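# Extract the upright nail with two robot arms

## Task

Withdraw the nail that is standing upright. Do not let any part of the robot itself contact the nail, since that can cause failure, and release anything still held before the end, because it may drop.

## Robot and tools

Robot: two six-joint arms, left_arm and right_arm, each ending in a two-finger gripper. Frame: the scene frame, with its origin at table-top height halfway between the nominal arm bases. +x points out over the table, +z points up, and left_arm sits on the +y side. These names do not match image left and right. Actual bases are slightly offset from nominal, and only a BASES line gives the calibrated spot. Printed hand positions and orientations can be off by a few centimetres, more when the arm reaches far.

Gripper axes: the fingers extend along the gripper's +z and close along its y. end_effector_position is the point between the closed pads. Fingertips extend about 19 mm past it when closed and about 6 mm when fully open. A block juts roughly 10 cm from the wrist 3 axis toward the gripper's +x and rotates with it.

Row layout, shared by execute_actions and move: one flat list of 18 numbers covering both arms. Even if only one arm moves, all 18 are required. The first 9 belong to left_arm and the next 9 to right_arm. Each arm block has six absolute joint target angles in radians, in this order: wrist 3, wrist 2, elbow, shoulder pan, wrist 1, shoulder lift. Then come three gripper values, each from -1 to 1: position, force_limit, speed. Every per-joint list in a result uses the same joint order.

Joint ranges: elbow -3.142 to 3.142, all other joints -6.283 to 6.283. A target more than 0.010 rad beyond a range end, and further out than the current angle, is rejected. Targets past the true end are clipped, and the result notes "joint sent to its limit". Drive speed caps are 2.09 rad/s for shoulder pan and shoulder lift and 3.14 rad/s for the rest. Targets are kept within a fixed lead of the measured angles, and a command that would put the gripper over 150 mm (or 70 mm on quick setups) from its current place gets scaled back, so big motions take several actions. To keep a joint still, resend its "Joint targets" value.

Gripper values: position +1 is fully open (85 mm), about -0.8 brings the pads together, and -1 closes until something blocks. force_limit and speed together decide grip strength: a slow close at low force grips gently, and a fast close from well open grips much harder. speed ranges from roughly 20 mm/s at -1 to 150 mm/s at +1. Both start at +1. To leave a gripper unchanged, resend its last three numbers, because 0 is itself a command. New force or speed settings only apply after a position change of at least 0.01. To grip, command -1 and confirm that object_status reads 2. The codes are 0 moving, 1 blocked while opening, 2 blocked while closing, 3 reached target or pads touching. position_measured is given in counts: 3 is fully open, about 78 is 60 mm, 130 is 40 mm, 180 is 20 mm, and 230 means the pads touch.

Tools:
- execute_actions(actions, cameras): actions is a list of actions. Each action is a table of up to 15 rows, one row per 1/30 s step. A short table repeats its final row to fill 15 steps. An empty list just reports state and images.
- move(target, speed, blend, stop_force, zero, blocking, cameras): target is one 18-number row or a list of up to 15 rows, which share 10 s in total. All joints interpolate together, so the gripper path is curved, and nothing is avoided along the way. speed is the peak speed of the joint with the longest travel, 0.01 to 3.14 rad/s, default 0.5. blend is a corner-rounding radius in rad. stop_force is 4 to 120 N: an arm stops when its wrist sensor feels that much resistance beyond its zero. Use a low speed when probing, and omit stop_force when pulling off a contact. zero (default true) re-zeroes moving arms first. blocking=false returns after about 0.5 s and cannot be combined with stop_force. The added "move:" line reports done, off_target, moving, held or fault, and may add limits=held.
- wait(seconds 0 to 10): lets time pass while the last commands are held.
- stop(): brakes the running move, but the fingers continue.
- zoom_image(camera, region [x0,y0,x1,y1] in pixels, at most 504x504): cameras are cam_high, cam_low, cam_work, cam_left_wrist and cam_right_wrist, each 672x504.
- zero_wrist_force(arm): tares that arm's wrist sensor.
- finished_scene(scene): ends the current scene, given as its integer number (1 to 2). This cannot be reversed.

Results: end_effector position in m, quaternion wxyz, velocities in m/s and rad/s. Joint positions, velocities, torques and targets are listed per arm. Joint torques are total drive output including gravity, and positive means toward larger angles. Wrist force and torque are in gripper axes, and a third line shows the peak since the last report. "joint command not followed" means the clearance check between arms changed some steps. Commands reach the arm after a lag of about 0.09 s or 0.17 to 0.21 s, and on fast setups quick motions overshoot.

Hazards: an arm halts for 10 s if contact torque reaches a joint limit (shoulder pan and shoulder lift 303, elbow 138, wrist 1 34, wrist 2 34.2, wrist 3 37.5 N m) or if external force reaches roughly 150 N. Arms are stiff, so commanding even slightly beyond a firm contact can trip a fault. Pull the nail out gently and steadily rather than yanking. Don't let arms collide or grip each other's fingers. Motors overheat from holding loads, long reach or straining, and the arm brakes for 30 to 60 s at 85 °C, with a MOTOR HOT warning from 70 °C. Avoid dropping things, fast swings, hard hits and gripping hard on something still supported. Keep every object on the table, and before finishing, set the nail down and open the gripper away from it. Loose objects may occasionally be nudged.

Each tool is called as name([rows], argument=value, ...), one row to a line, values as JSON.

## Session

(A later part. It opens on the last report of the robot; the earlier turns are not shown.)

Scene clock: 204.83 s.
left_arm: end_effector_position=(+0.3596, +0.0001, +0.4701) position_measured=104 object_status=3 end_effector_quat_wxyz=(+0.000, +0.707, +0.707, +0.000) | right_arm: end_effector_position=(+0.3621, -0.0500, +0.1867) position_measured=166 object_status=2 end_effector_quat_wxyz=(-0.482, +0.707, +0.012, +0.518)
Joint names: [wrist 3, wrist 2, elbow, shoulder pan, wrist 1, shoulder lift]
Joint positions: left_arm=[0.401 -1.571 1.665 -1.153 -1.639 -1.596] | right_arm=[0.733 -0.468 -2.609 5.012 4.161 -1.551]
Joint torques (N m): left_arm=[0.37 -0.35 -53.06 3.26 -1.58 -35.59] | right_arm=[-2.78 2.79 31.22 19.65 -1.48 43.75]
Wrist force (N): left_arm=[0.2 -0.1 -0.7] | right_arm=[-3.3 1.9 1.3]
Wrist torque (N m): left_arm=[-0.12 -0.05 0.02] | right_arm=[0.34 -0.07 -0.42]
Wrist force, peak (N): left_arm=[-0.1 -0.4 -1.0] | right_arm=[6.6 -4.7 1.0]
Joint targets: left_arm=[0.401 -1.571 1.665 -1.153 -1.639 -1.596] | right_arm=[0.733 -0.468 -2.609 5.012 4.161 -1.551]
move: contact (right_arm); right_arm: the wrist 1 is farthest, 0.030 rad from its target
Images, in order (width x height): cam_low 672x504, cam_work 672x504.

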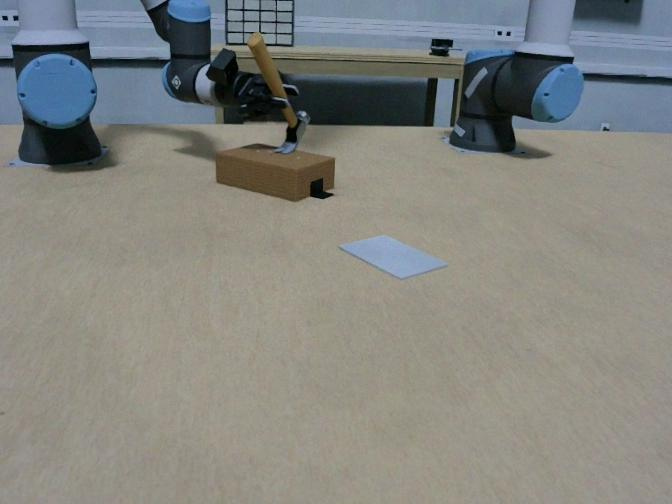

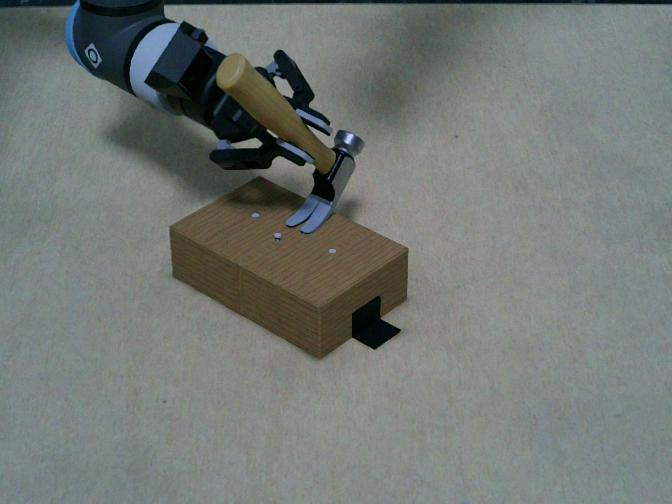

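move([
  [0.401,-1.571,1.6651,-1.1528,-1.6394,-1.5965,0.2,0.6,-0.9,0.733,-0.5046,-2.6286,4.9757,4.1580,-1.5294,-1,1,-0.1],
  [0.401,-1.571,1.6651,-1.1528,-1.6394,-1.5965,0.2,0.6,-0.9,0.733,-0.5418,-2.6459,4.9387,4.1559,-1.5100,-1,1,-0.1],
], speed=0.02, blend=0.01, stop_force=25, cameras=["cam_work","cam_low","cam_left_wrist"])

zoom_image(camera="cam_work", region=[240, 190, 340, 265])

zoom_image(camera="cam_left_wrist", region=[280, 180, 370, 250])

zoom_image(camera="cam_low", region=[220, 70, 340, 180])

Scene clock: 210.27 s.
left_arm: end_effector_position=(+0.3596, +0.0001, +0.4701) position_measured=104 object_status=3 end_effector_quat_wxyz=(+0.000, +0.707, +0.707, +0.000) | right_arm: end_effector_position=(+0.3908, -0.0791, +0.1871) position_measured=166 object_status=2 end_effector_quat_wxyz=(-0.482, +0.707, +0.012, +0.518)
Joint names: [wrist 3, wrist 2, elbow, shoulder pan, wrist 1, shoulder lift]
Joint positions: left_arm=[0.401 -1.571 1.665 -1.153 -1.639 -1.596] | right_arm=[0.733 -0.542 -2.646 4.939 4.156 -1.51]
Joint torques (N m): left_arm=[-0.27 -0.53 -50.65 6.91 -1.45 -35.88] | right_arm=[-2.32 -2.51 19.48 -17.48 -1.56 38.79]
Wrist force (N): left_arm=[-0.1 0.0 -0.7] | right_arm=[-4.2 2.2 1.9]
Wrist torque (N m): left_arm=[-0.10 -0.01 0.03] | right_arm=[0.43 0.09 -0.42]
Wrist force, peak (N): left_arm=[0.1 -0.1 -1.1] | right_arm=[-3.9 2.7 2.1]
Joint targets: left_arm=[0.401 -1.571 1.665 -1.153 -1.639 -1.596] | right_arm=[0.733 -0.542 -2.646 4.939 4.156 -1.510]
move: done
Images, in order (width x height): cam_low 672x504, cam_work 672x504, cam_left_wrist 672x504.

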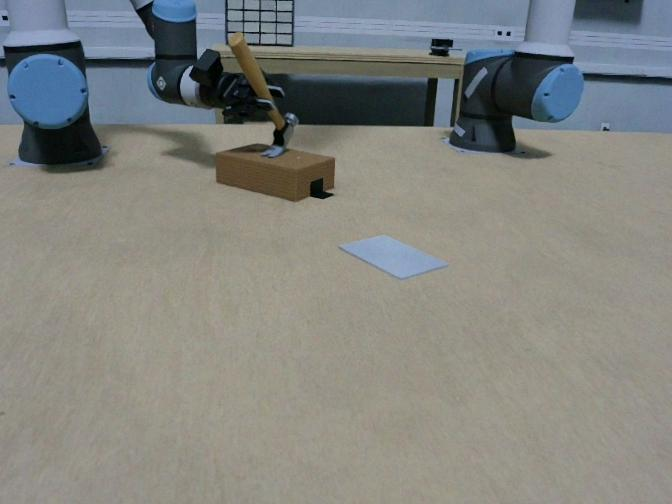

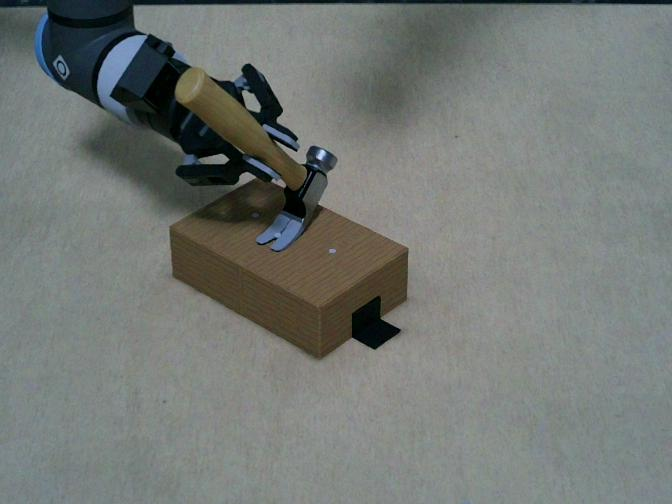

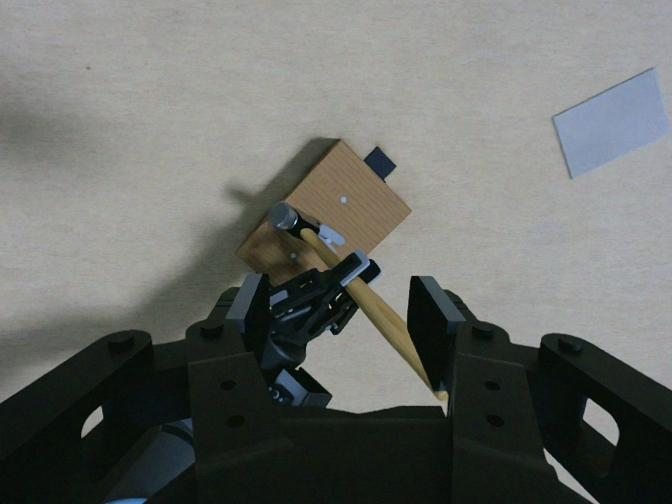

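Scaled by 5.040 from the camera's 672x504 image, which has a finer 960x720 frame.

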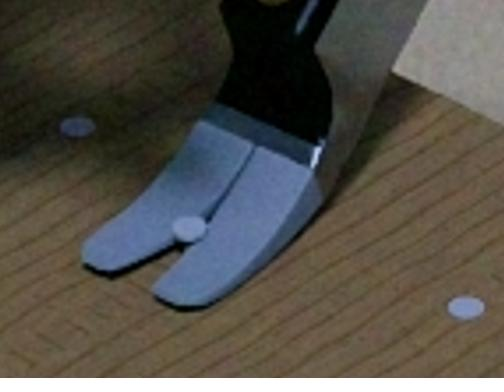

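Scaled by 5.600 from the camera's 672x504 image, which has a finer 960x720 frame.

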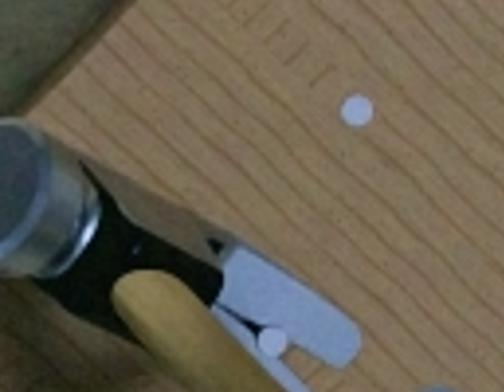

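Scaled by 4.200 from the camera's 672x504 image, which has a finer 960x720 frame.

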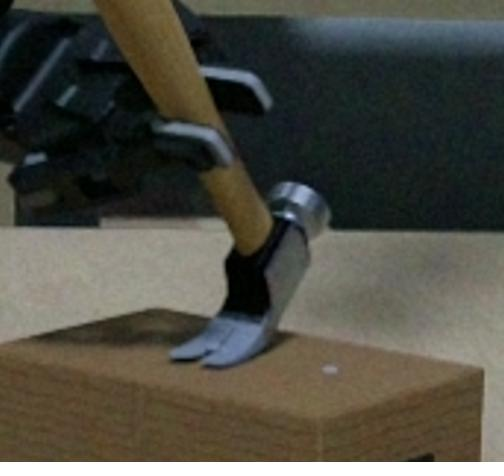

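move(target=[0.401,-1.571,1.6651,-1.1528,-1.6394,-1.5965,0.2,0.6,-0.9,0.5585,-0.5052,-2.6181,4.9750,4.1139,-1.4958,-1,1,-0.1], speed=0.04, stop_force=70, cameras=["cam_work","cam_low","cam_left_wrist"])

zoom_image(camera="cam_work", region=[240, 190, 340, 265])

zoom_image(camera="cam_left_wrist", region=[280, 180, 370, 250])

Scene clock: 217.83 s.
left_arm: end_effector_position=(+0.3596, +0.0001, +0.4701) position_measured=104 object_status=3 end_effector_quat_wxyz=(+0.000, +0.707, +0.707, +0.000) | right_arm: end_effector_position=(+0.3771, -0.0643, +0.1996) position_measured=166 object_status=2 end_effector_quat_wxyz=(-0.435, +0.703, +0.073, +0.558)
Joint names: [wrist 3, wrist 2, elbow, shoulder pan, wrist 1, shoulder lift]
Joint positions: left_arm=[0.401 -1.571 1.665 -1.153 -1.639 -1.596] | right_arm=[0.558 -0.505 -2.618 4.975 4.114 -1.496]
Joint torques (N m): left_arm=[-0.17 -0.89 -50 9.36 -2.1 -37.89] | right_arm=[-2.32 2.2 85.61 22.97 10.51 85.64]
Wrist force (N): left_arm=[0.1 -0.1 -0.8] | right_arm=[-86.9 62.1 -11.5]
Wrist torque (N m): left_arm=[-0.12 -0.05 0.03] | right_arm=[0.47 0.61 -0.75]
Wrist force, peak (N): left_arm=[-0.1 -0.5 -1.1] | right_arm=[-86.9 62.1 -11.5]
Joint targets: left_arm=[0.401 -1.571 1.665 -1.153 -1.639 -1.596] | right_arm=[0.558 -0.505 -2.618 4.975 4.114 -1.496]
move: done
Images, in order (width x height): cam_low 672x504, cam_work 672x504, cam_left_wrist 672x504.

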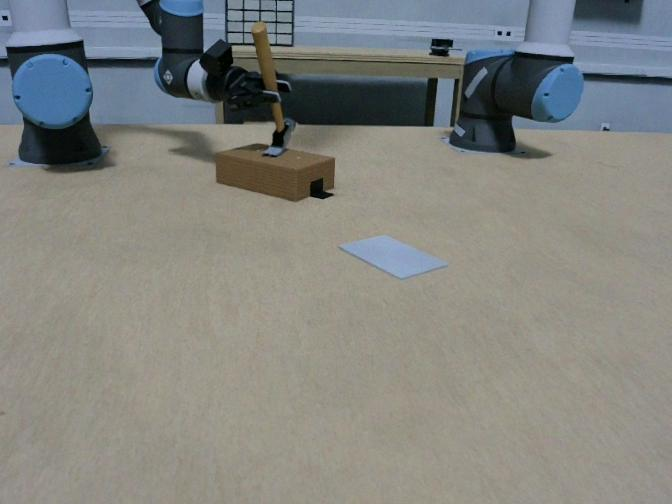

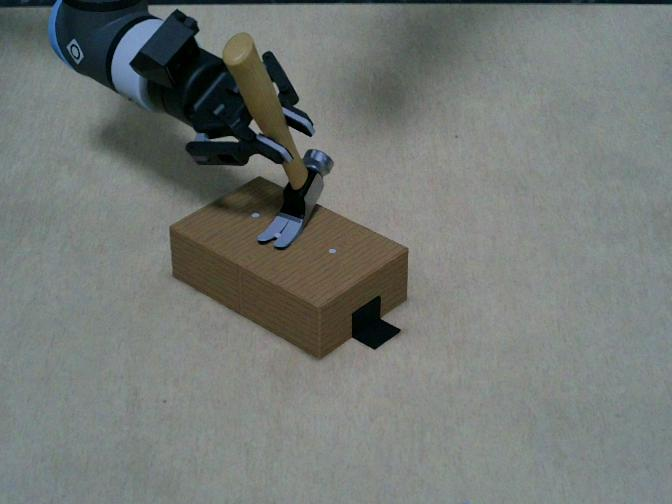

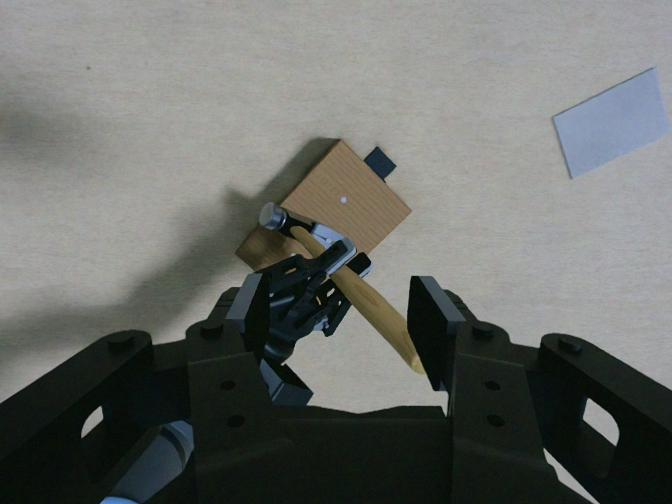

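Scaled by 5.040 from the camera's 672x504 image, which has a finer 960x720 frame.

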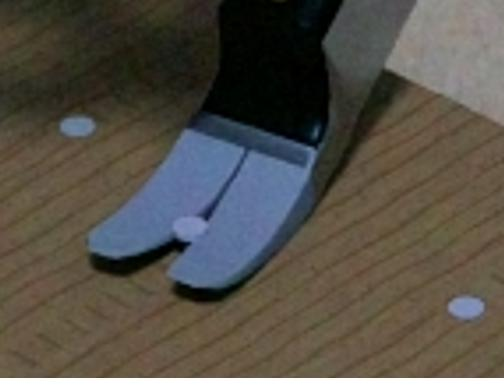

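Scaled by 5.600 from the camera's 672x504 image, which has a finer 960x720 frame.

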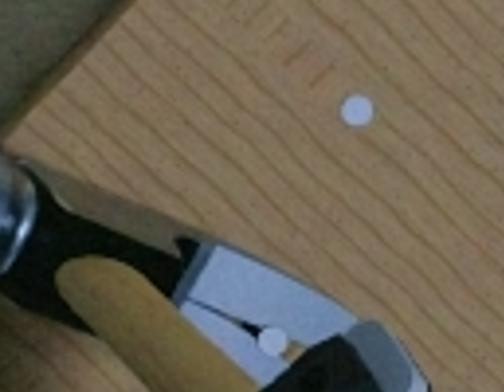

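move(target=[0.401,-1.571,1.6651,-1.1528,-1.6394,-1.5965,0.2,0.6,-0.9,0.5585,-0.5052,-2.6217,4.9750,4.1300,-1.5083,-1,1,-0.1], speed=0.02, cameras=[])

Scene clock: 219.50 s.
left_arm: end_effector_position=(+0.3596, +0.0001, +0.4701) position_measured=104 object_status=3 end_effector_quat_wxyz=(+0.000, +0.707, +0.707, +0.000) | right_arm: end_effector_position=(+0.3771, -0.0643, +0.1951) position_measured=166 object_status=2 end_effector_quat_wxyz=(-0.435, +0.703, +0.073, +0.558)
Joint names: [wrist 3, wrist 2, elbow, shoulder pan, wrist 1, shoulder lift]
Joint positions: left_arm=[0.401 -1.571 1.665 -1.153 -1.639 -1.596] | right_arm=[0.558 -0.505 -2.622 4.975 4.13 -1.508]
Joint torques (N m): left_arm=[-0.26 -0.63 -49.71 7.79 -2.05 -39.25] | right_arm=[-1.81 -9.58 17.67 21.12 5.03 -1.71]
Wrist force (N): left_arm=[-0.2 0.0 -0.4] | right_arm=[33.8 -0.2 -7.6]
Wrist torque (N m): left_arm=[-0.10 0.00 0.03] | right_arm=[-0.07 -0.34 -0.86]
Wrist force, peak (N): left_arm=[-0.2 -0.5 -0.9] | right_arm=[-87.1 62.3 -11.2]
Joint targets: left_arm=[0.401 -1.571 1.665 -1.153 -1.639 -1.596] | right_arm=[0.558 -0.505 -2.622 4.975 4.130 -1.508]
move: done
No camera images: "cameras" was empty.

move(target=[0.401,-1.571,1.6651,-1.1528,-1.6394,-1.5965,0.2,0.6,-0.9,0.4713,-0.4871,-2.6079,4.9931,4.1159,-1.5081,-1,1,-0.1], speed=0.03, stop_force=60, cameras=["cam_work"])

zoom_image(camera="cam_work", region=[240, 190, 340, 265])

Scene clock: 223.07 s.
left_arm: end_effector_position=(+0.3596, +0.0001, +0.4701) position_measured=104 object_status=3 end_effector_quat_wxyz=(+0.000, +0.707, +0.707, +0.000) | right_arm: end_effector_position=(+0.3722, -0.0591, +0.1979) position_measured=166 object_status=2 end_effector_quat_wxyz=(-0.418, +0.701, +0.094, +0.570)
Joint names: [wrist 3, wrist 2, elbow, shoulder pan, wrist 1, shoulder lift]
Joint positions: left_arm=[0.401 -1.571 1.665 -1.153 -1.639 -1.596] | right_arm=[0.501 -0.493 -2.613 4.987 4.121 -1.508]
Joint torques (N m): left_arm=[-0.11 -0.31 -49.99 7.63 -1.81 -38.21] | right_arm=[2.21 -13.96 78.88 -3.57 26.15 65.92]
Wrist force (N): left_arm=[0.1 0.0 -0.8] | right_arm=[-64.1 70.1 -16.8]
Wrist torque (N m): left_arm=[-0.10 -0.04 0.02] | right_arm=[0.69 0.42 -0.07]
Wrist force, peak (N): left_arm=[0.0 0.2 -1.2] | right_arm=[-66.8 72.8 -16.8]
Joint targets: left_arm=[0.401 -1.571 1.665 -1.153 -1.639 -1.596] | right_arm=[0.501 -0.493 -2.613 4.987 4.121 -1.508]
move: contact (right_arm); right_arm: the wrist 3 is farthest, 0.030 rad from its target
Images, in order (width x height): cam_work 672x504.

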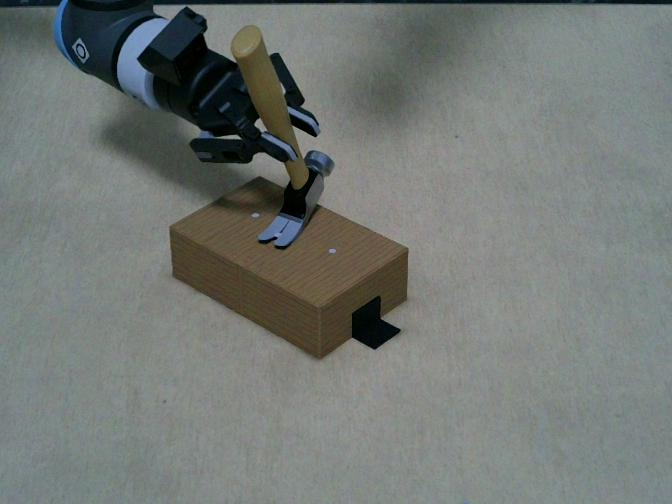

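Scaled by 5.040 from the camera's 672x504 image, which has a finer 960x720 frame.

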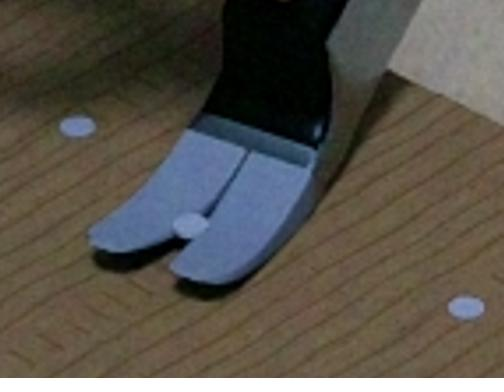

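move(target=[0.401,-1.571,1.6651,-1.1528,-1.6394,-1.5965,0.2,0.6,-0.9,0.4538,-0.4831,-2.6082,4.9973,4.1253,-1.5171,-1,1,-0.1], speed=0.015, stop_force=45, cameras=["cam_work"])

zoom_image(camera="cam_work", region=[240, 190, 340, 265])

Scene clock: 228.40 s.
left_arm: end_effector_position=(+0.3596, +0.0001, +0.4701) position_measured=104 object_status=3 end_effector_quat_wxyz=(+0.000, +0.707, +0.707, +0.000) | right_arm: end_effector_position=(+0.3679, -0.0549, +0.1968) position_measured=166 object_status=2 end_effector_quat_wxyz=(-0.405, +0.699, +0.110, +0.580)
Joint names: [wrist 3, wrist 2, elbow, shoulder pan, wrist 1, shoulder lift]
Joint positions: left_arm=[0.401 -1.571 1.665 -1.153 -1.639 -1.596] | right_arm=[0.454 -0.483 -2.608 4.997 4.125 -1.517]
Joint torques (N m): left_arm=[-0.65 -0.81 -48.26 9.1 -2.37 -41.52] | right_arm=[-2.5 -8.26 60.33 52.57 13.48 7.62]
Wrist force (N): left_arm=[0.2 0.0 -0.8] | right_arm=[31.4 46.2 -14.9]
Wrist torque (N m): left_arm=[-0.11 -0.06 0.02] | right_arm=[0.36 -0.36 -0.61]
Wrist force, peak (N): left_arm=[0.1 0.0 -1.2] | right_arm=[-64.9 70.7 -16.7]
Joint targets: left_arm=[0.401 -1.571 1.665 -1.153 -1.639 -1.596] | right_arm=[0.454 -0.483 -2.608 4.997 4.125 -1.517]
move: done
Images, in order (width x height): cam_work 672x504.

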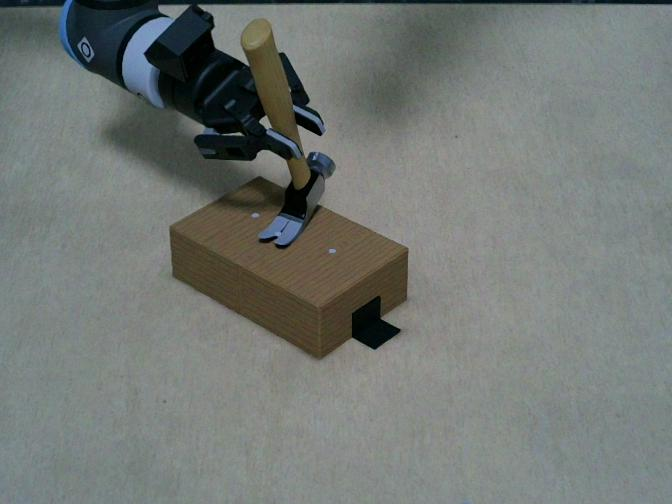

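Scaled by 5.040 from the camera's 672x504 image, which has a finer 960x720 frame.

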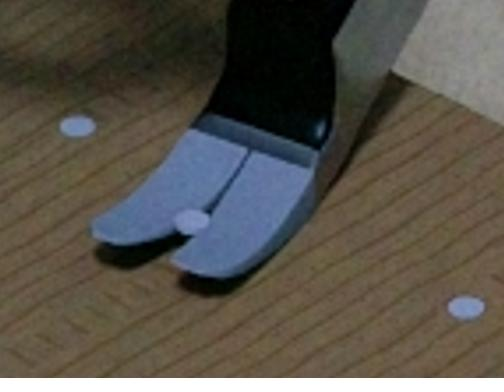

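move(target=[0.401,-1.571,1.6651,-1.1528,-1.6394,-1.5965,0.2,0.6,-0.9,0.3840,-0.4690,-2.5972,5.0112,4.1165,-1.5193,-1,1,-0.1], speed=0.015, stop_force=50, cameras=["cam_work"])

zoom_image(camera="cam_work", region=[240, 190, 340, 265])

Scene clock: 234.17 s.
left_arm: end_effector_position=(+0.3596, +0.0001, +0.4701) position_measured=104 object_status=3 end_effector_quat_wxyz=(+0.000, +0.707, +0.707, +0.000) | right_arm: end_effector_position=(+0.3619, -0.0484, +0.1997) position_measured=166 object_status=2 end_effector_quat_wxyz=(-0.385, +0.694, +0.134, +0.593)
Joint names: [wrist 3, wrist 2, elbow, shoulder pan, wrist 1, shoulder lift]
Joint positions: left_arm=[0.401 -1.571 1.665 -1.153 -1.639 -1.596] | right_arm=[0.384 -0.469 -2.597 5.011 4.116 -1.519]
Joint torques (N m): left_arm=[-0.24 -1.09 -46.18 6.67 -2.48 -42.11] | right_arm=[-3.46 -7.39 102.71 50.79 11.57 53.63]
Wrist force (N): left_arm=[0.1 -0.3 -1.0] | right_arm=[-70.8 84.9 -12.4]
Wrist torque (N m): left_arm=[-0.14 -0.05 0.03] | right_arm=[0.66 0.55 0.08]
Wrist force, peak (N): left_arm=[0.2 -0.3 -1.1] | right_arm=[-71.1 84.8 -12.3]
Joint targets: left_arm=[0.401 -1.571 1.665 -1.153 -1.639 -1.596] | right_arm=[0.384 -0.469 -2.597 5.011 4.117 -1.519]
move: done
Images, in order (width x height): cam_work 672x504.

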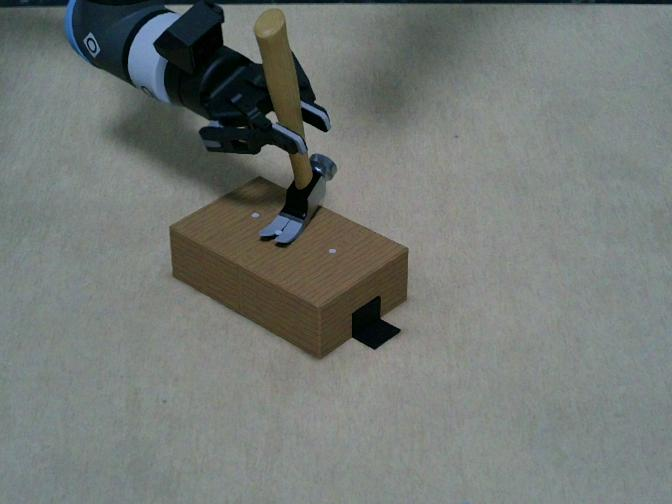

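Scaled by 5.040 from the camera's 672x504 image, which has a finer 960x720 frame.

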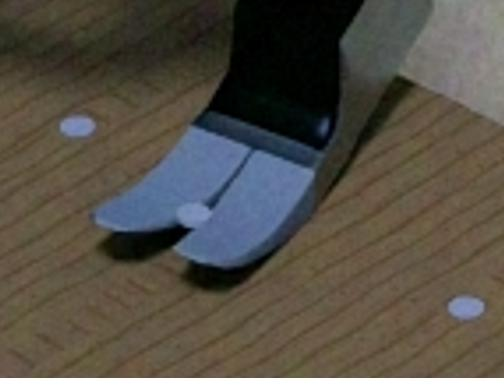

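move(target=[0.401,-1.571,1.6651,-1.1528,-1.6394,-1.5965,0.2,0.6,-0.9,0.2967,-0.4528,-2.5867,5.0276,4.1193,-1.5326,-1,1,-0.1], speed=0.02, stop_force=40, cameras=["cam_work"])

zoom_image(camera="cam_work", region=[240, 190, 340, 265])

Scene clock: 240.00 s.
left_arm: end_effector_position=(+0.3596, +0.0001, +0.4701) position_measured=104 object_status=3 end_effector_quat_wxyz=(+0.000, +0.707, +0.707, +0.000) | right_arm: end_effector_position=(+0.3544, -0.0406, +0.1992) position_measured=166 object_status=2 end_effector_quat_wxyz=(-0.358, +0.688, +0.164, +0.610)
Joint names: [wrist 3, wrist 2, elbow, shoulder pan, wrist 1, shoulder lift]
Joint positions: left_arm=[0.401 -1.571 1.665 -1.153 -1.639 -1.596] | right_arm=[0.297 -0.453 -2.587 5.028 4.119 -1.533]
Joint torques (N m): left_arm=[-0.37 -1.25 -45.96 8.37 -2.28 -41.79] | right_arm=[-3.02 -10.27 77.36 55.57 19.53 27.26]
Wrist force (N): left_arm=[0.0 -0.2 -0.7] | right_arm=[-13.0 69.0 -10.0]
Wrist torque (N m): left_arm=[-0.14 -0.02 0.02] | right_arm=[0.58 -0.05 -0.01]
Wrist force, peak (N): left_arm=[0.3 -0.3 -1.3] | right_arm=[-71.3 85.1 -12.5]
Joint targets: left_arm=[0.401 -1.571 1.665 -1.153 -1.639 -1.596] | right_arm=[0.297 -0.453 -2.587 5.028 4.119 -1.533]
move: done
Images, in order (width x height): cam_work 672x504.

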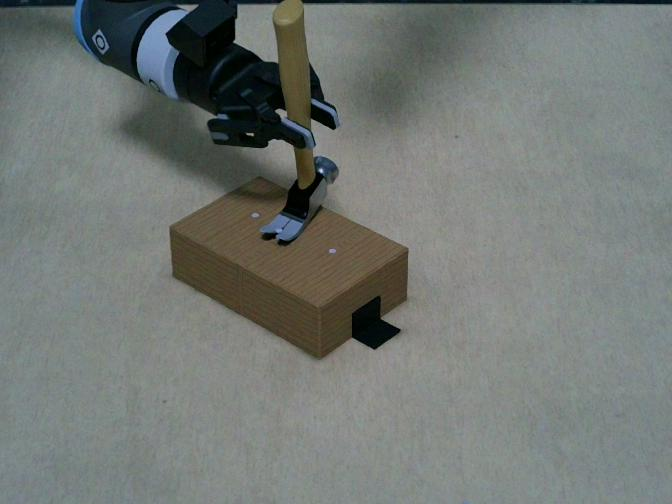

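Scaled by 5.040 from the camera's 672x504 image, which has a finer 960x720 frame.

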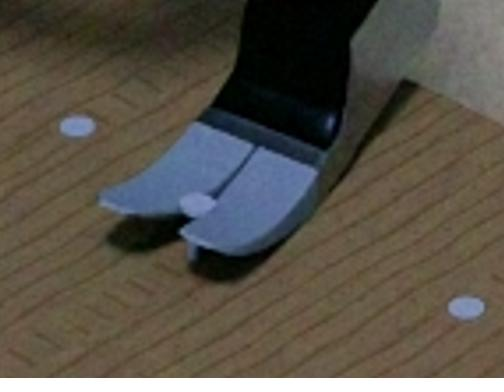

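move(target=[0.401,-1.571,1.6651,-1.1528,-1.6394,-1.5965,0.2,0.6,-0.9,0.2094,-0.4373,-2.5769,5.0430,4.1246,-1.5477,-1,1,-0.1], speed=0.02, stop_force=45, cameras=["cam_work"])

zoom_image(camera="cam_work", region=[240, 190, 340, 265])

Scene clock: 245.87 s.
left_arm: end_effector_position=(+0.3596, +0.0001, +0.4701) position_measured=104 object_status=3 end_effector_quat_wxyz=(+0.000, +0.707, +0.707, +0.000) | right_arm: end_effector_position=(+0.3470, -0.0331, +0.1978) position_measured=166 object_status=2 end_effector_quat_wxyz=(-0.331, +0.680, +0.194, +0.625)
Joint names: [wrist 3, wrist 2, elbow, shoulder pan, wrist 1, shoulder lift]
Joint positions: left_arm=[0.401 -1.571 1.665 -1.153 -1.639 -1.596] | right_arm=[0.209 -0.437 -2.577 5.043 4.125 -1.548]
Joint torques (N m): left_arm=[-0.42 -1.19 -45.91 6.73 -2.62 -44.93] | right_arm=[-2.76 -8.78 55.84 54.25 12.19 8.73]
Wrist force (N): left_arm=[0.0 -0.2 -0.9] | right_arm=[24.0 54.4 -1.7]
Wrist torque (N m): left_arm=[-0.13 -0.03 0.02] | right_arm=[0.40 -0.19 -0.31]
Wrist force, peak (N): left_arm=[-0.1 -0.2 -1.2] | right_arm=[-13.3 69.8 -10.2]
Joint targets: left_arm=[0.401 -1.571 1.665 -1.153 -1.639 -1.596] | right_arm=[0.209 -0.437 -2.577 5.043 4.125 -1.548]
move: done
Images, in order (width x height): cam_work 672x504.

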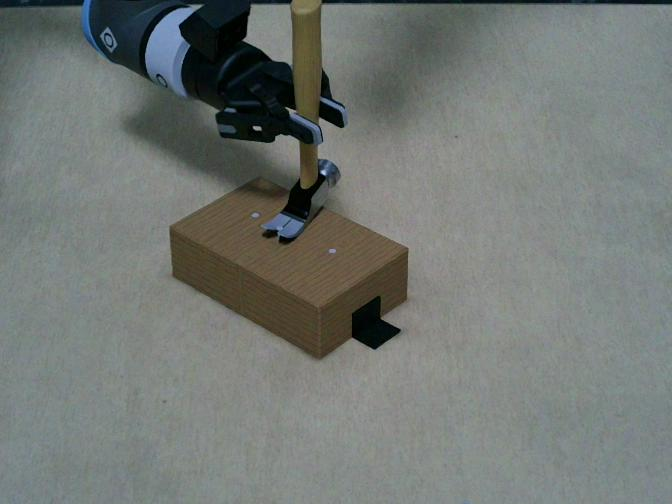

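Scaled by 5.040 from the camera's 672x504 image, which has a finer 960x720 frame.

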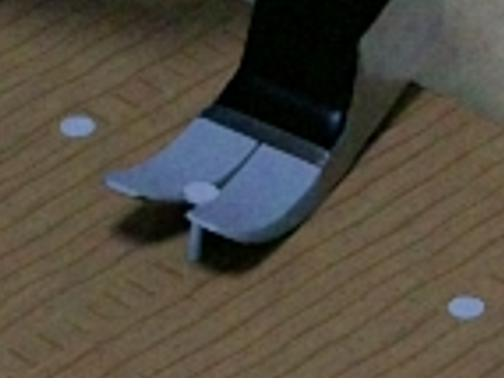

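move(target=[0.401,-1.571,1.6651,-1.1528,-1.6394,-1.5965,0.2,0.6,-0.9,0.1222,-0.4229,-2.5659,5.0573,4.1280,-1.5621,-1,1,-0.1], speed=0.02, stop_force=45, cameras=["cam_work"])

zoom_image(camera="cam_work", region=[240, 190, 340, 265])

Scene clock: 251.40 s.
left_arm: end_effector_position=(+0.3596, +0.0001, +0.4701) position_measured=104 object_status=3 end_effector_quat_wxyz=(+0.000, +0.707, +0.707, +0.000) | right_arm: end_effector_position=(+0.3397, -0.0255, +0.1968) position_measured=166 object_status=2 end_effector_quat_wxyz=(-0.304, +0.671, +0.224, +0.639)
Joint names: [wrist 3, wrist 2, elbow, shoulder pan, wrist 1, shoulder lift]
Joint positions: left_arm=[0.401 -1.571 1.665 -1.153 -1.639 -1.596] | right_arm=[0.122 -0.423 -2.566 5.057 4.128 -1.562]
Joint torques (N m): left_arm=[-0.33 -1.05 -43.72 6.49 -3.12 -44.63] | right_arm=[-2.9 -5.16 45.94 46 9.06 8.27]
Wrist force (N): left_arm=[0.1 -0.3 -0.8] | right_arm=[18.8 39.5 4.5]
Wrist torque (N m): left_arm=[-0.15 -0.04 0.02] | right_arm=[0.31 -0.33 -0.26]
Wrist force, peak (N): left_arm=[0.0 -0.2 -1.2] | right_arm=[30.2 58.6 0.5]
Joint targets: left_arm=[0.401 -1.571 1.665 -1.153 -1.639 -1.596] | right_arm=[0.122 -0.423 -2.566 5.057 4.128 -1.562]
move: done
Images, in order (width x height): cam_work 672x504.

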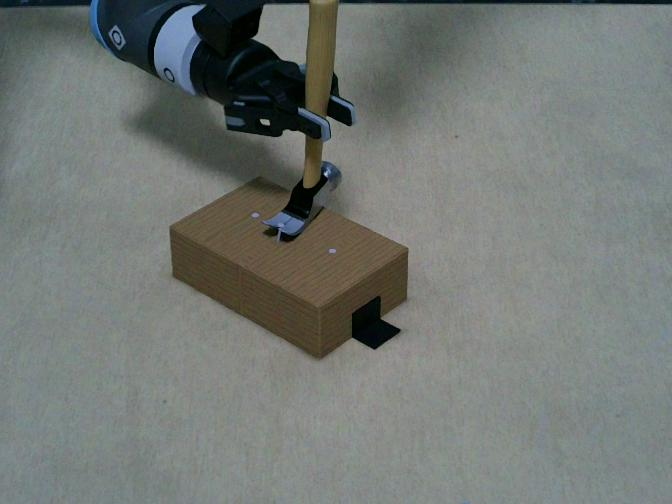

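Scaled by 5.040 from the camera's 672x504 image, which has a finer 960x720 frame.

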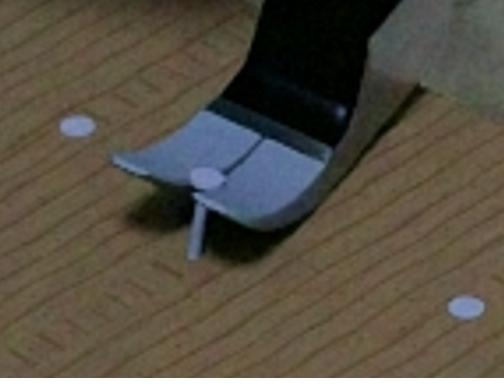

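move(target=[0.401,-1.571,1.6651,-1.1528,-1.6394,-1.5965,0.2,0.6,-0.9,0.0349,-0.4102,-2.5563,5.0700,4.1347,-1.5784,-1,1,-0.1], speed=0.02, stop_force=45, cameras=["cam_work","cam_left_wrist"])

zoom_image(camera="cam_work", region=[240, 190, 340, 265])

Scene clock: 256.80 s.
left_arm: end_effector_position=(+0.3596, +0.0001, +0.4701) position_measured=104 object_status=3 end_effector_quat_wxyz=(+0.000, +0.707, +0.707, +0.000) | right_arm: end_effector_position=(+0.3329, -0.0184, +0.1947) position_measured=166 object_status=2 end_effector_quat_wxyz=(-0.276, +0.660, +0.253, +0.651)
Joint names: [wrist 3, wrist 2, elbow, shoulder pan, wrist 1, shoulder lift]
Joint positions: left_arm=[0.401 -1.571 1.665 -1.153 -1.639 -1.596] | right_arm=[0.035 -0.41 -2.556 5.07 4.135 -1.578]
Joint torques (N m): left_arm=[-0.08 -1.21 -44.31 8.86 -3.1 -47.17] | right_arm=[-2.83 1.95 26.55 26.33 3.47 8.59]
Wrist force (N): left_arm=[0.3 0.0 -1.1] | right_arm=[19.0 7.7 3.6]
Wrist torque (N m): left_arm=[-0.11 -0.07 0.02] | right_arm=[0.08 -0.23 -0.29]
Wrist force, peak (N): left_arm=[0.0 -0.2 -1.2] | right_arm=[24.5 38.1 4.9]
Joint targets: left_arm=[0.401 -1.571 1.665 -1.153 -1.639 -1.596] | right_arm=[0.035 -0.410 -2.556 5.070 4.135 -1.578]
move: done
Images, in order (width x height): cam_work 672x504, cam_left_wrist 672x504.

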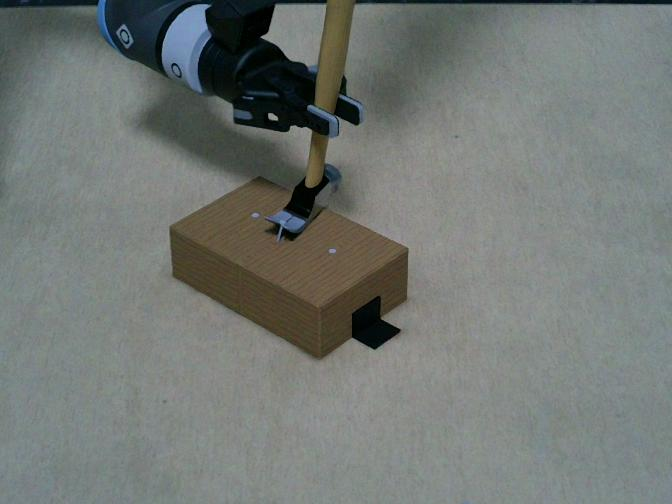

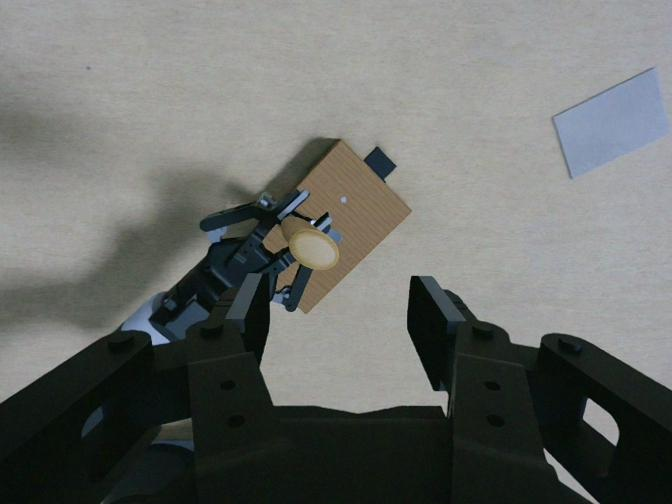

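Scaled by 5.040 from the camera's 672x504 image, which has a finer 960x720 frame.

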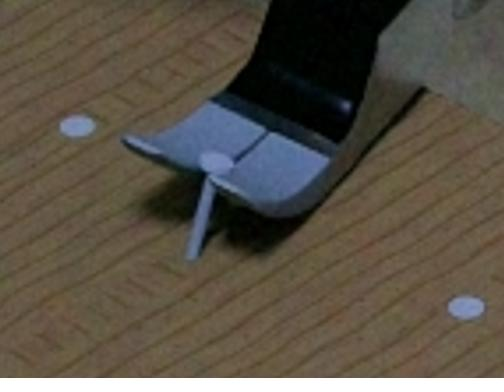

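move(target=[0.401,-1.571,1.6651,-1.1528,-1.6394,-1.5965,0.2,0.6,-0.9,0.0349,-0.4102,-2.5337,5.0700,4.0408,-1.5071,-1,1,-0.1], speed=0.03, stop_force=60, cameras=["cam_work","cam_low"])

zoom_image(camera="cam_work", region=[240, 180, 340, 255])

Scene clock: 261.10 s.
left_arm: end_effector_position=(+0.3596, +0.0001, +0.4701) position_measured=104 object_status=3 end_effector_quat_wxyz=(+0.000, +0.707, +0.707, +0.000) | right_arm: end_effector_position=(+0.3330, -0.0185, +0.2249) position_measured=185 object_status=2 end_effector_quat_wxyz=(-0.276, +0.660, +0.253, +0.651)
Joint names: [wrist 3, wrist 2, elbow, shoulder pan, wrist 1, shoulder lift]
Joint positions: left_arm=[0.401 -1.571 1.665 -1.153 -1.639 -1.596] | right_arm=[0.035 -0.41 -2.534 5.07 4.041 -1.507]
Joint torques (N m): left_arm=[-0.52 -1.11 -43.4 8.68 -3.37 -47.43] | right_arm=[2.28 -2.6 35.15 -14.48 -2.2 42.65]
Wrist force (N): left_arm=[0.1 -0.4 -0.5] | right_arm=[-4.9 -0.1 1.6]
Wrist torque (N m): left_arm=[-0.18 -0.04 0.03] | right_arm=[0.08 0.15 -0.17]
Wrist force, peak (N): left_arm=[-0.1 0.0 -1.2] | right_arm=[-29.6 12.0 -1.0]
Joint targets: left_arm=[0.401 -1.571 1.665 -1.153 -1.639 -1.596] | right_arm=[0.035 -0.410 -2.534 5.070 4.041 -1.507]
move: done
Images, in order (width x height): cam_low 672x504, cam_work 672x504.

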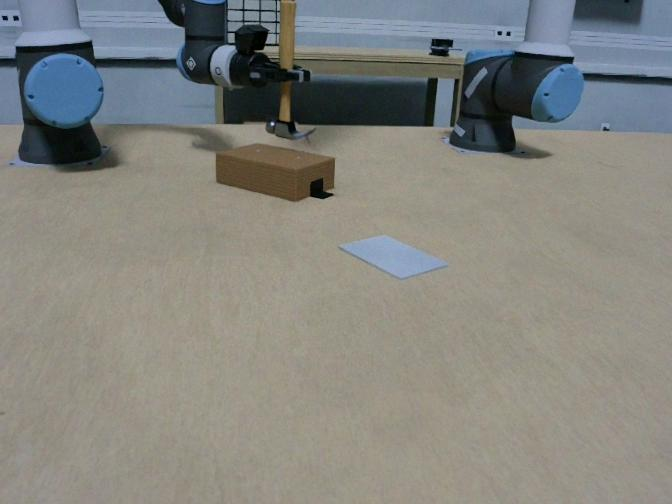

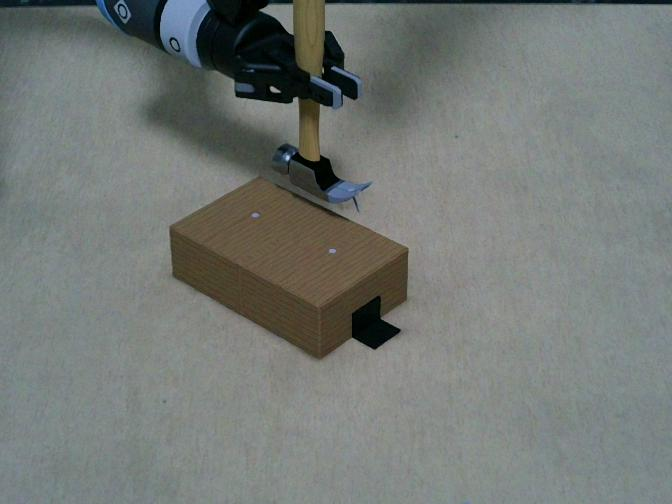

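Scaled by 5.040 from the camera's 672x504 image, which has a finer 960x720 frame.

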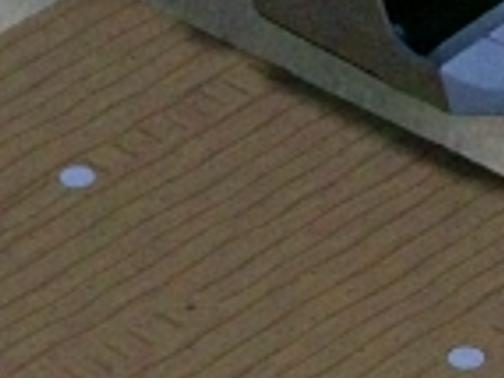

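move([
  [0.401,-1.571,1.6,-0.6,-1.5,-1.7,0.2,0.6,-0.9,0.0349,-0.4102,-2.5337,5.0700,4.0408,-1.5071,-1,1,-0.1],
  [3.1416,-1.571,2.6337,-0.6,-4.4261,-1.3492,0.2,0.6,-0.9,0.0349,-0.4102,-2.5337,5.0700,4.0408,-1.5071,-1,1,-0.1],
], speed=[0.4,0.7], cameras=["cam_work","cam_high","cam_left_wrist"])

zoom_image(camera="cam_work", region=[260, 80, 400, 220])

Scene clock: 270.50 s.
left_arm: end_effector_position=(+0.5101, +0.3593, +0.3500) position_measured=104 object_status=3 end_effector_quat_wxyz=(+0.215, +0.674, -0.215, +0.674) | right_arm: end_effector_position=(+0.3330, -0.0185, +0.2249) position_measured=185 object_status=2 end_effector_quat_wxyz=(-0.276, +0.660, +0.253, +0.651)
Joint names: [wrist 3, wrist 2, elbow, shoulder pan, wrist 1, shoulder lift]
Joint positions: left_arm=[3.141 -1.571 2.634 -0.6 -4.426 -1.349] | right_arm=[0.035 -0.41 -2.534 5.07 4.041 -1.507]
Joint torques (N m): left_arm=[1.74 -1.08 -6.56 10.79 -6.81 -18.89] | right_arm=[2.36 -2.49 25.14 -14.55 2.31 39.23]
Wrist force (N): left_arm=[2.2 -0.1 0.4] | right_arm=[-4.9 0.1 1.2]
Wrist torque (N m): left_arm=[-0.09 -0.16 -0.09] | right_arm=[0.12 0.12 -0.17]
Wrist force, peak (N): left_arm=[2.8 2.7 -1.8] | right_arm=[-5.5 -0.1 1.3]
Joint targets: left_arm=[3.142 -1.571 2.634 -0.600 -4.426 -1.349] | right_arm=[0.035 -0.410 -2.534 5.070 4.041 -1.507]
move: done
Images, in order (width x height): cam_high 672x504, cam_work 672x504, cam_left_wrist 672x504.

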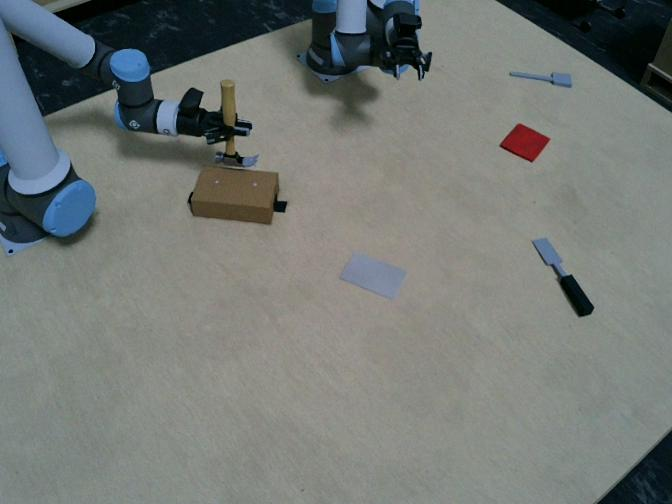

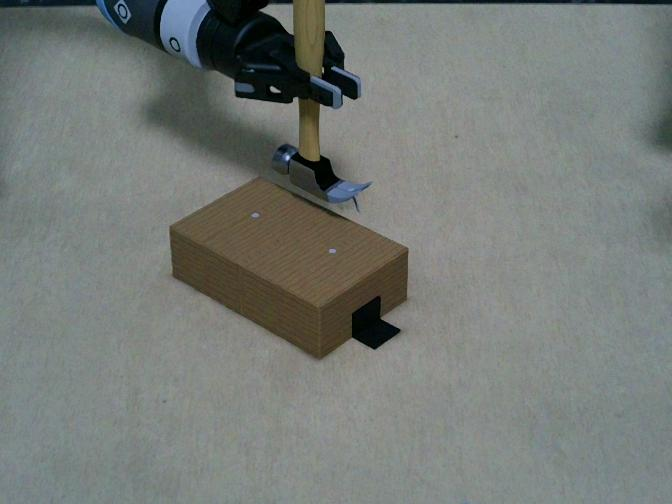

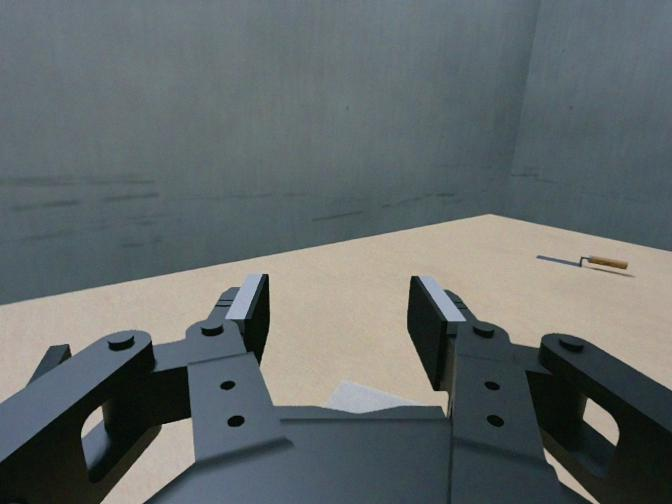

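Scaled by 3.600 from the camera's 672x504 image, which has a finer 960x720 frame.

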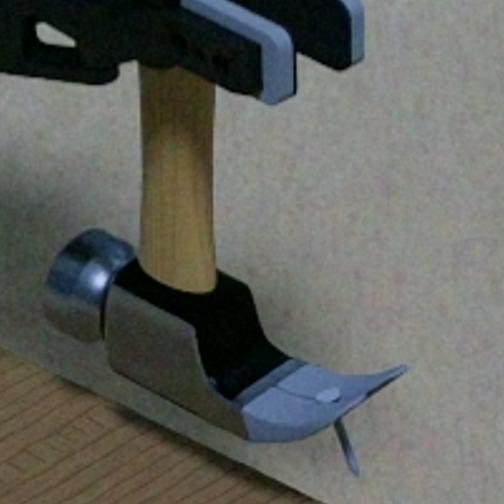

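move([
  [3.1416,-1.571,2.6337,0.3,-4.4261,-1.3492,0.2,0.6,-0.9,0.0,-0.4174,-2.3856,5.0629,3.7608,-1.3752,-1,1,-0.1],
  [3.1416,-1.571,2.6337,0.6,-4.4261,-1.3492,0.2,0.6,-0.9,0.7381,-1.5708,-1.1575,4.6477,1.7533,-2.1666,-1,1,-0.1],
], speed=[0.4,0.35], cameras=["cam_work","cam_high","cam_right_wrist","cam_low"])

zoom_image(camera="cam_high", region=[180, 30, 380, 180])

Scene clock: 282.20 s.
left_arm: end_effector_position=(+0.3249, +1.0176, +0.3500) position_measured=104 object_status=3 end_effector_quat_wxyz=(-0.203, +0.677, +0.203, +0.677) | right_arm: end_effector_position=(+0.3014, +0.1999, +0.3002) position_measured=186 object_status=2 end_effector_quat_wxyz=(+0.000, +0.928, +0.374, +0.000)
Joint names: [wrist 3, wrist 2, elbow, shoulder pan, wrist 1, shoulder lift]
Joint positions: left_arm=[3.142 -1.571 2.634 0.6 -4.426 -1.349] | right_arm=[0.738 -1.571 -1.158 4.648 1.753 -2.167]
Joint torques (N m): left_arm=[1.05 -1.26 -21.51 13.58 0.11 -40.05] | right_arm=[2.81 -3.24 46.6 -17.24 -10.39 87.87]
Wrist force (N): left_arm=[1.8 0.0 0.1] | right_arm=[-0.9 0.3 3.4]
Wrist torque (N m): left_arm=[-0.04 -0.10 -0.10] | right_arm=[-0.08 0.25 0.04]
Wrist force, peak (N): left_arm=[2.2 2.0 1.1] | right_arm=[-5.5 1.9 5.2]
Joint targets: left_arm=[3.142 -1.571 2.634 0.600 -4.426 -1.349] | right_arm=[0.738 -1.571 -1.157 4.648 1.753 -2.167]
move: done
Images, in order (width x height): cam_high 672x504, cam_low 672x504, cam_work 672x504, cam_right_wrist 672x504.

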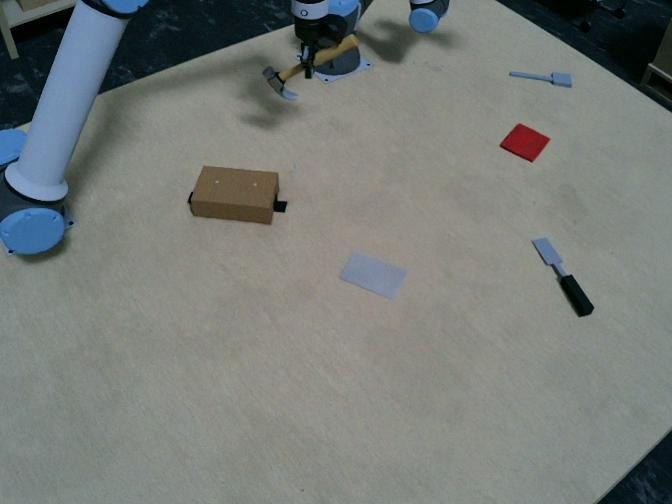

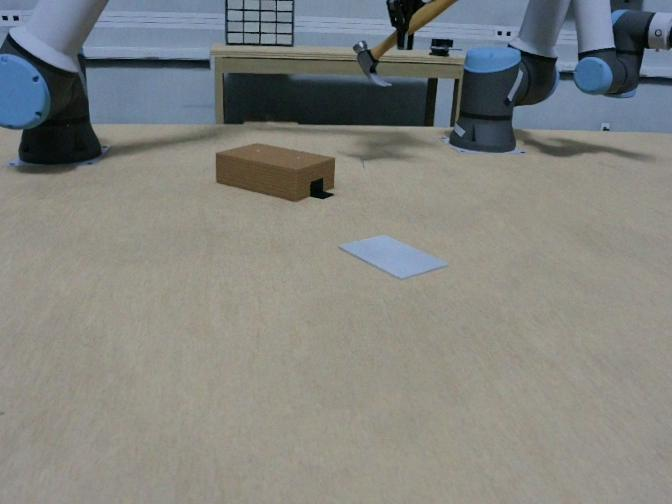

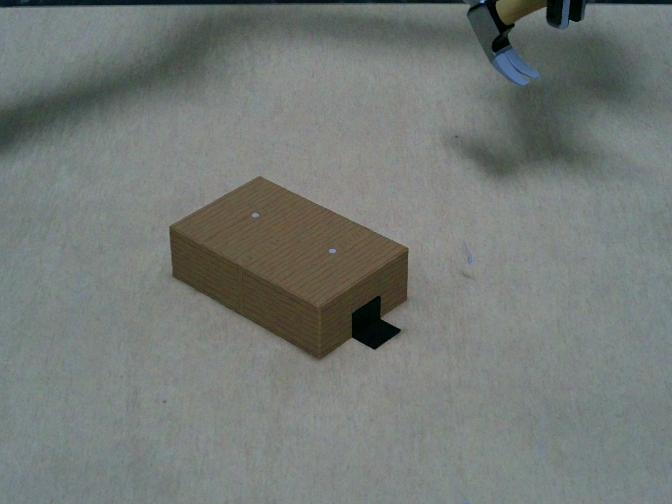

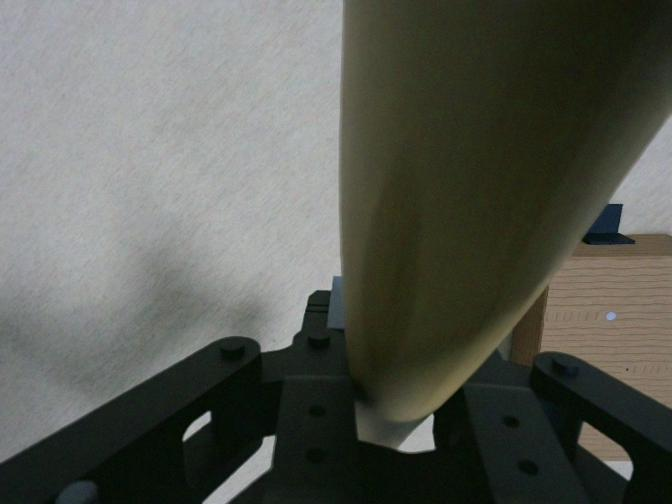

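Scaled by 2.520 from the camera's 672x504 image, which has a finer 960x720 frame.

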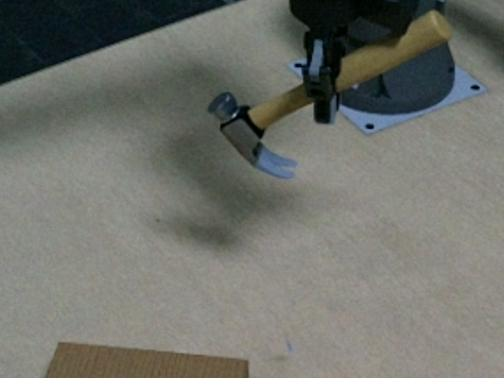

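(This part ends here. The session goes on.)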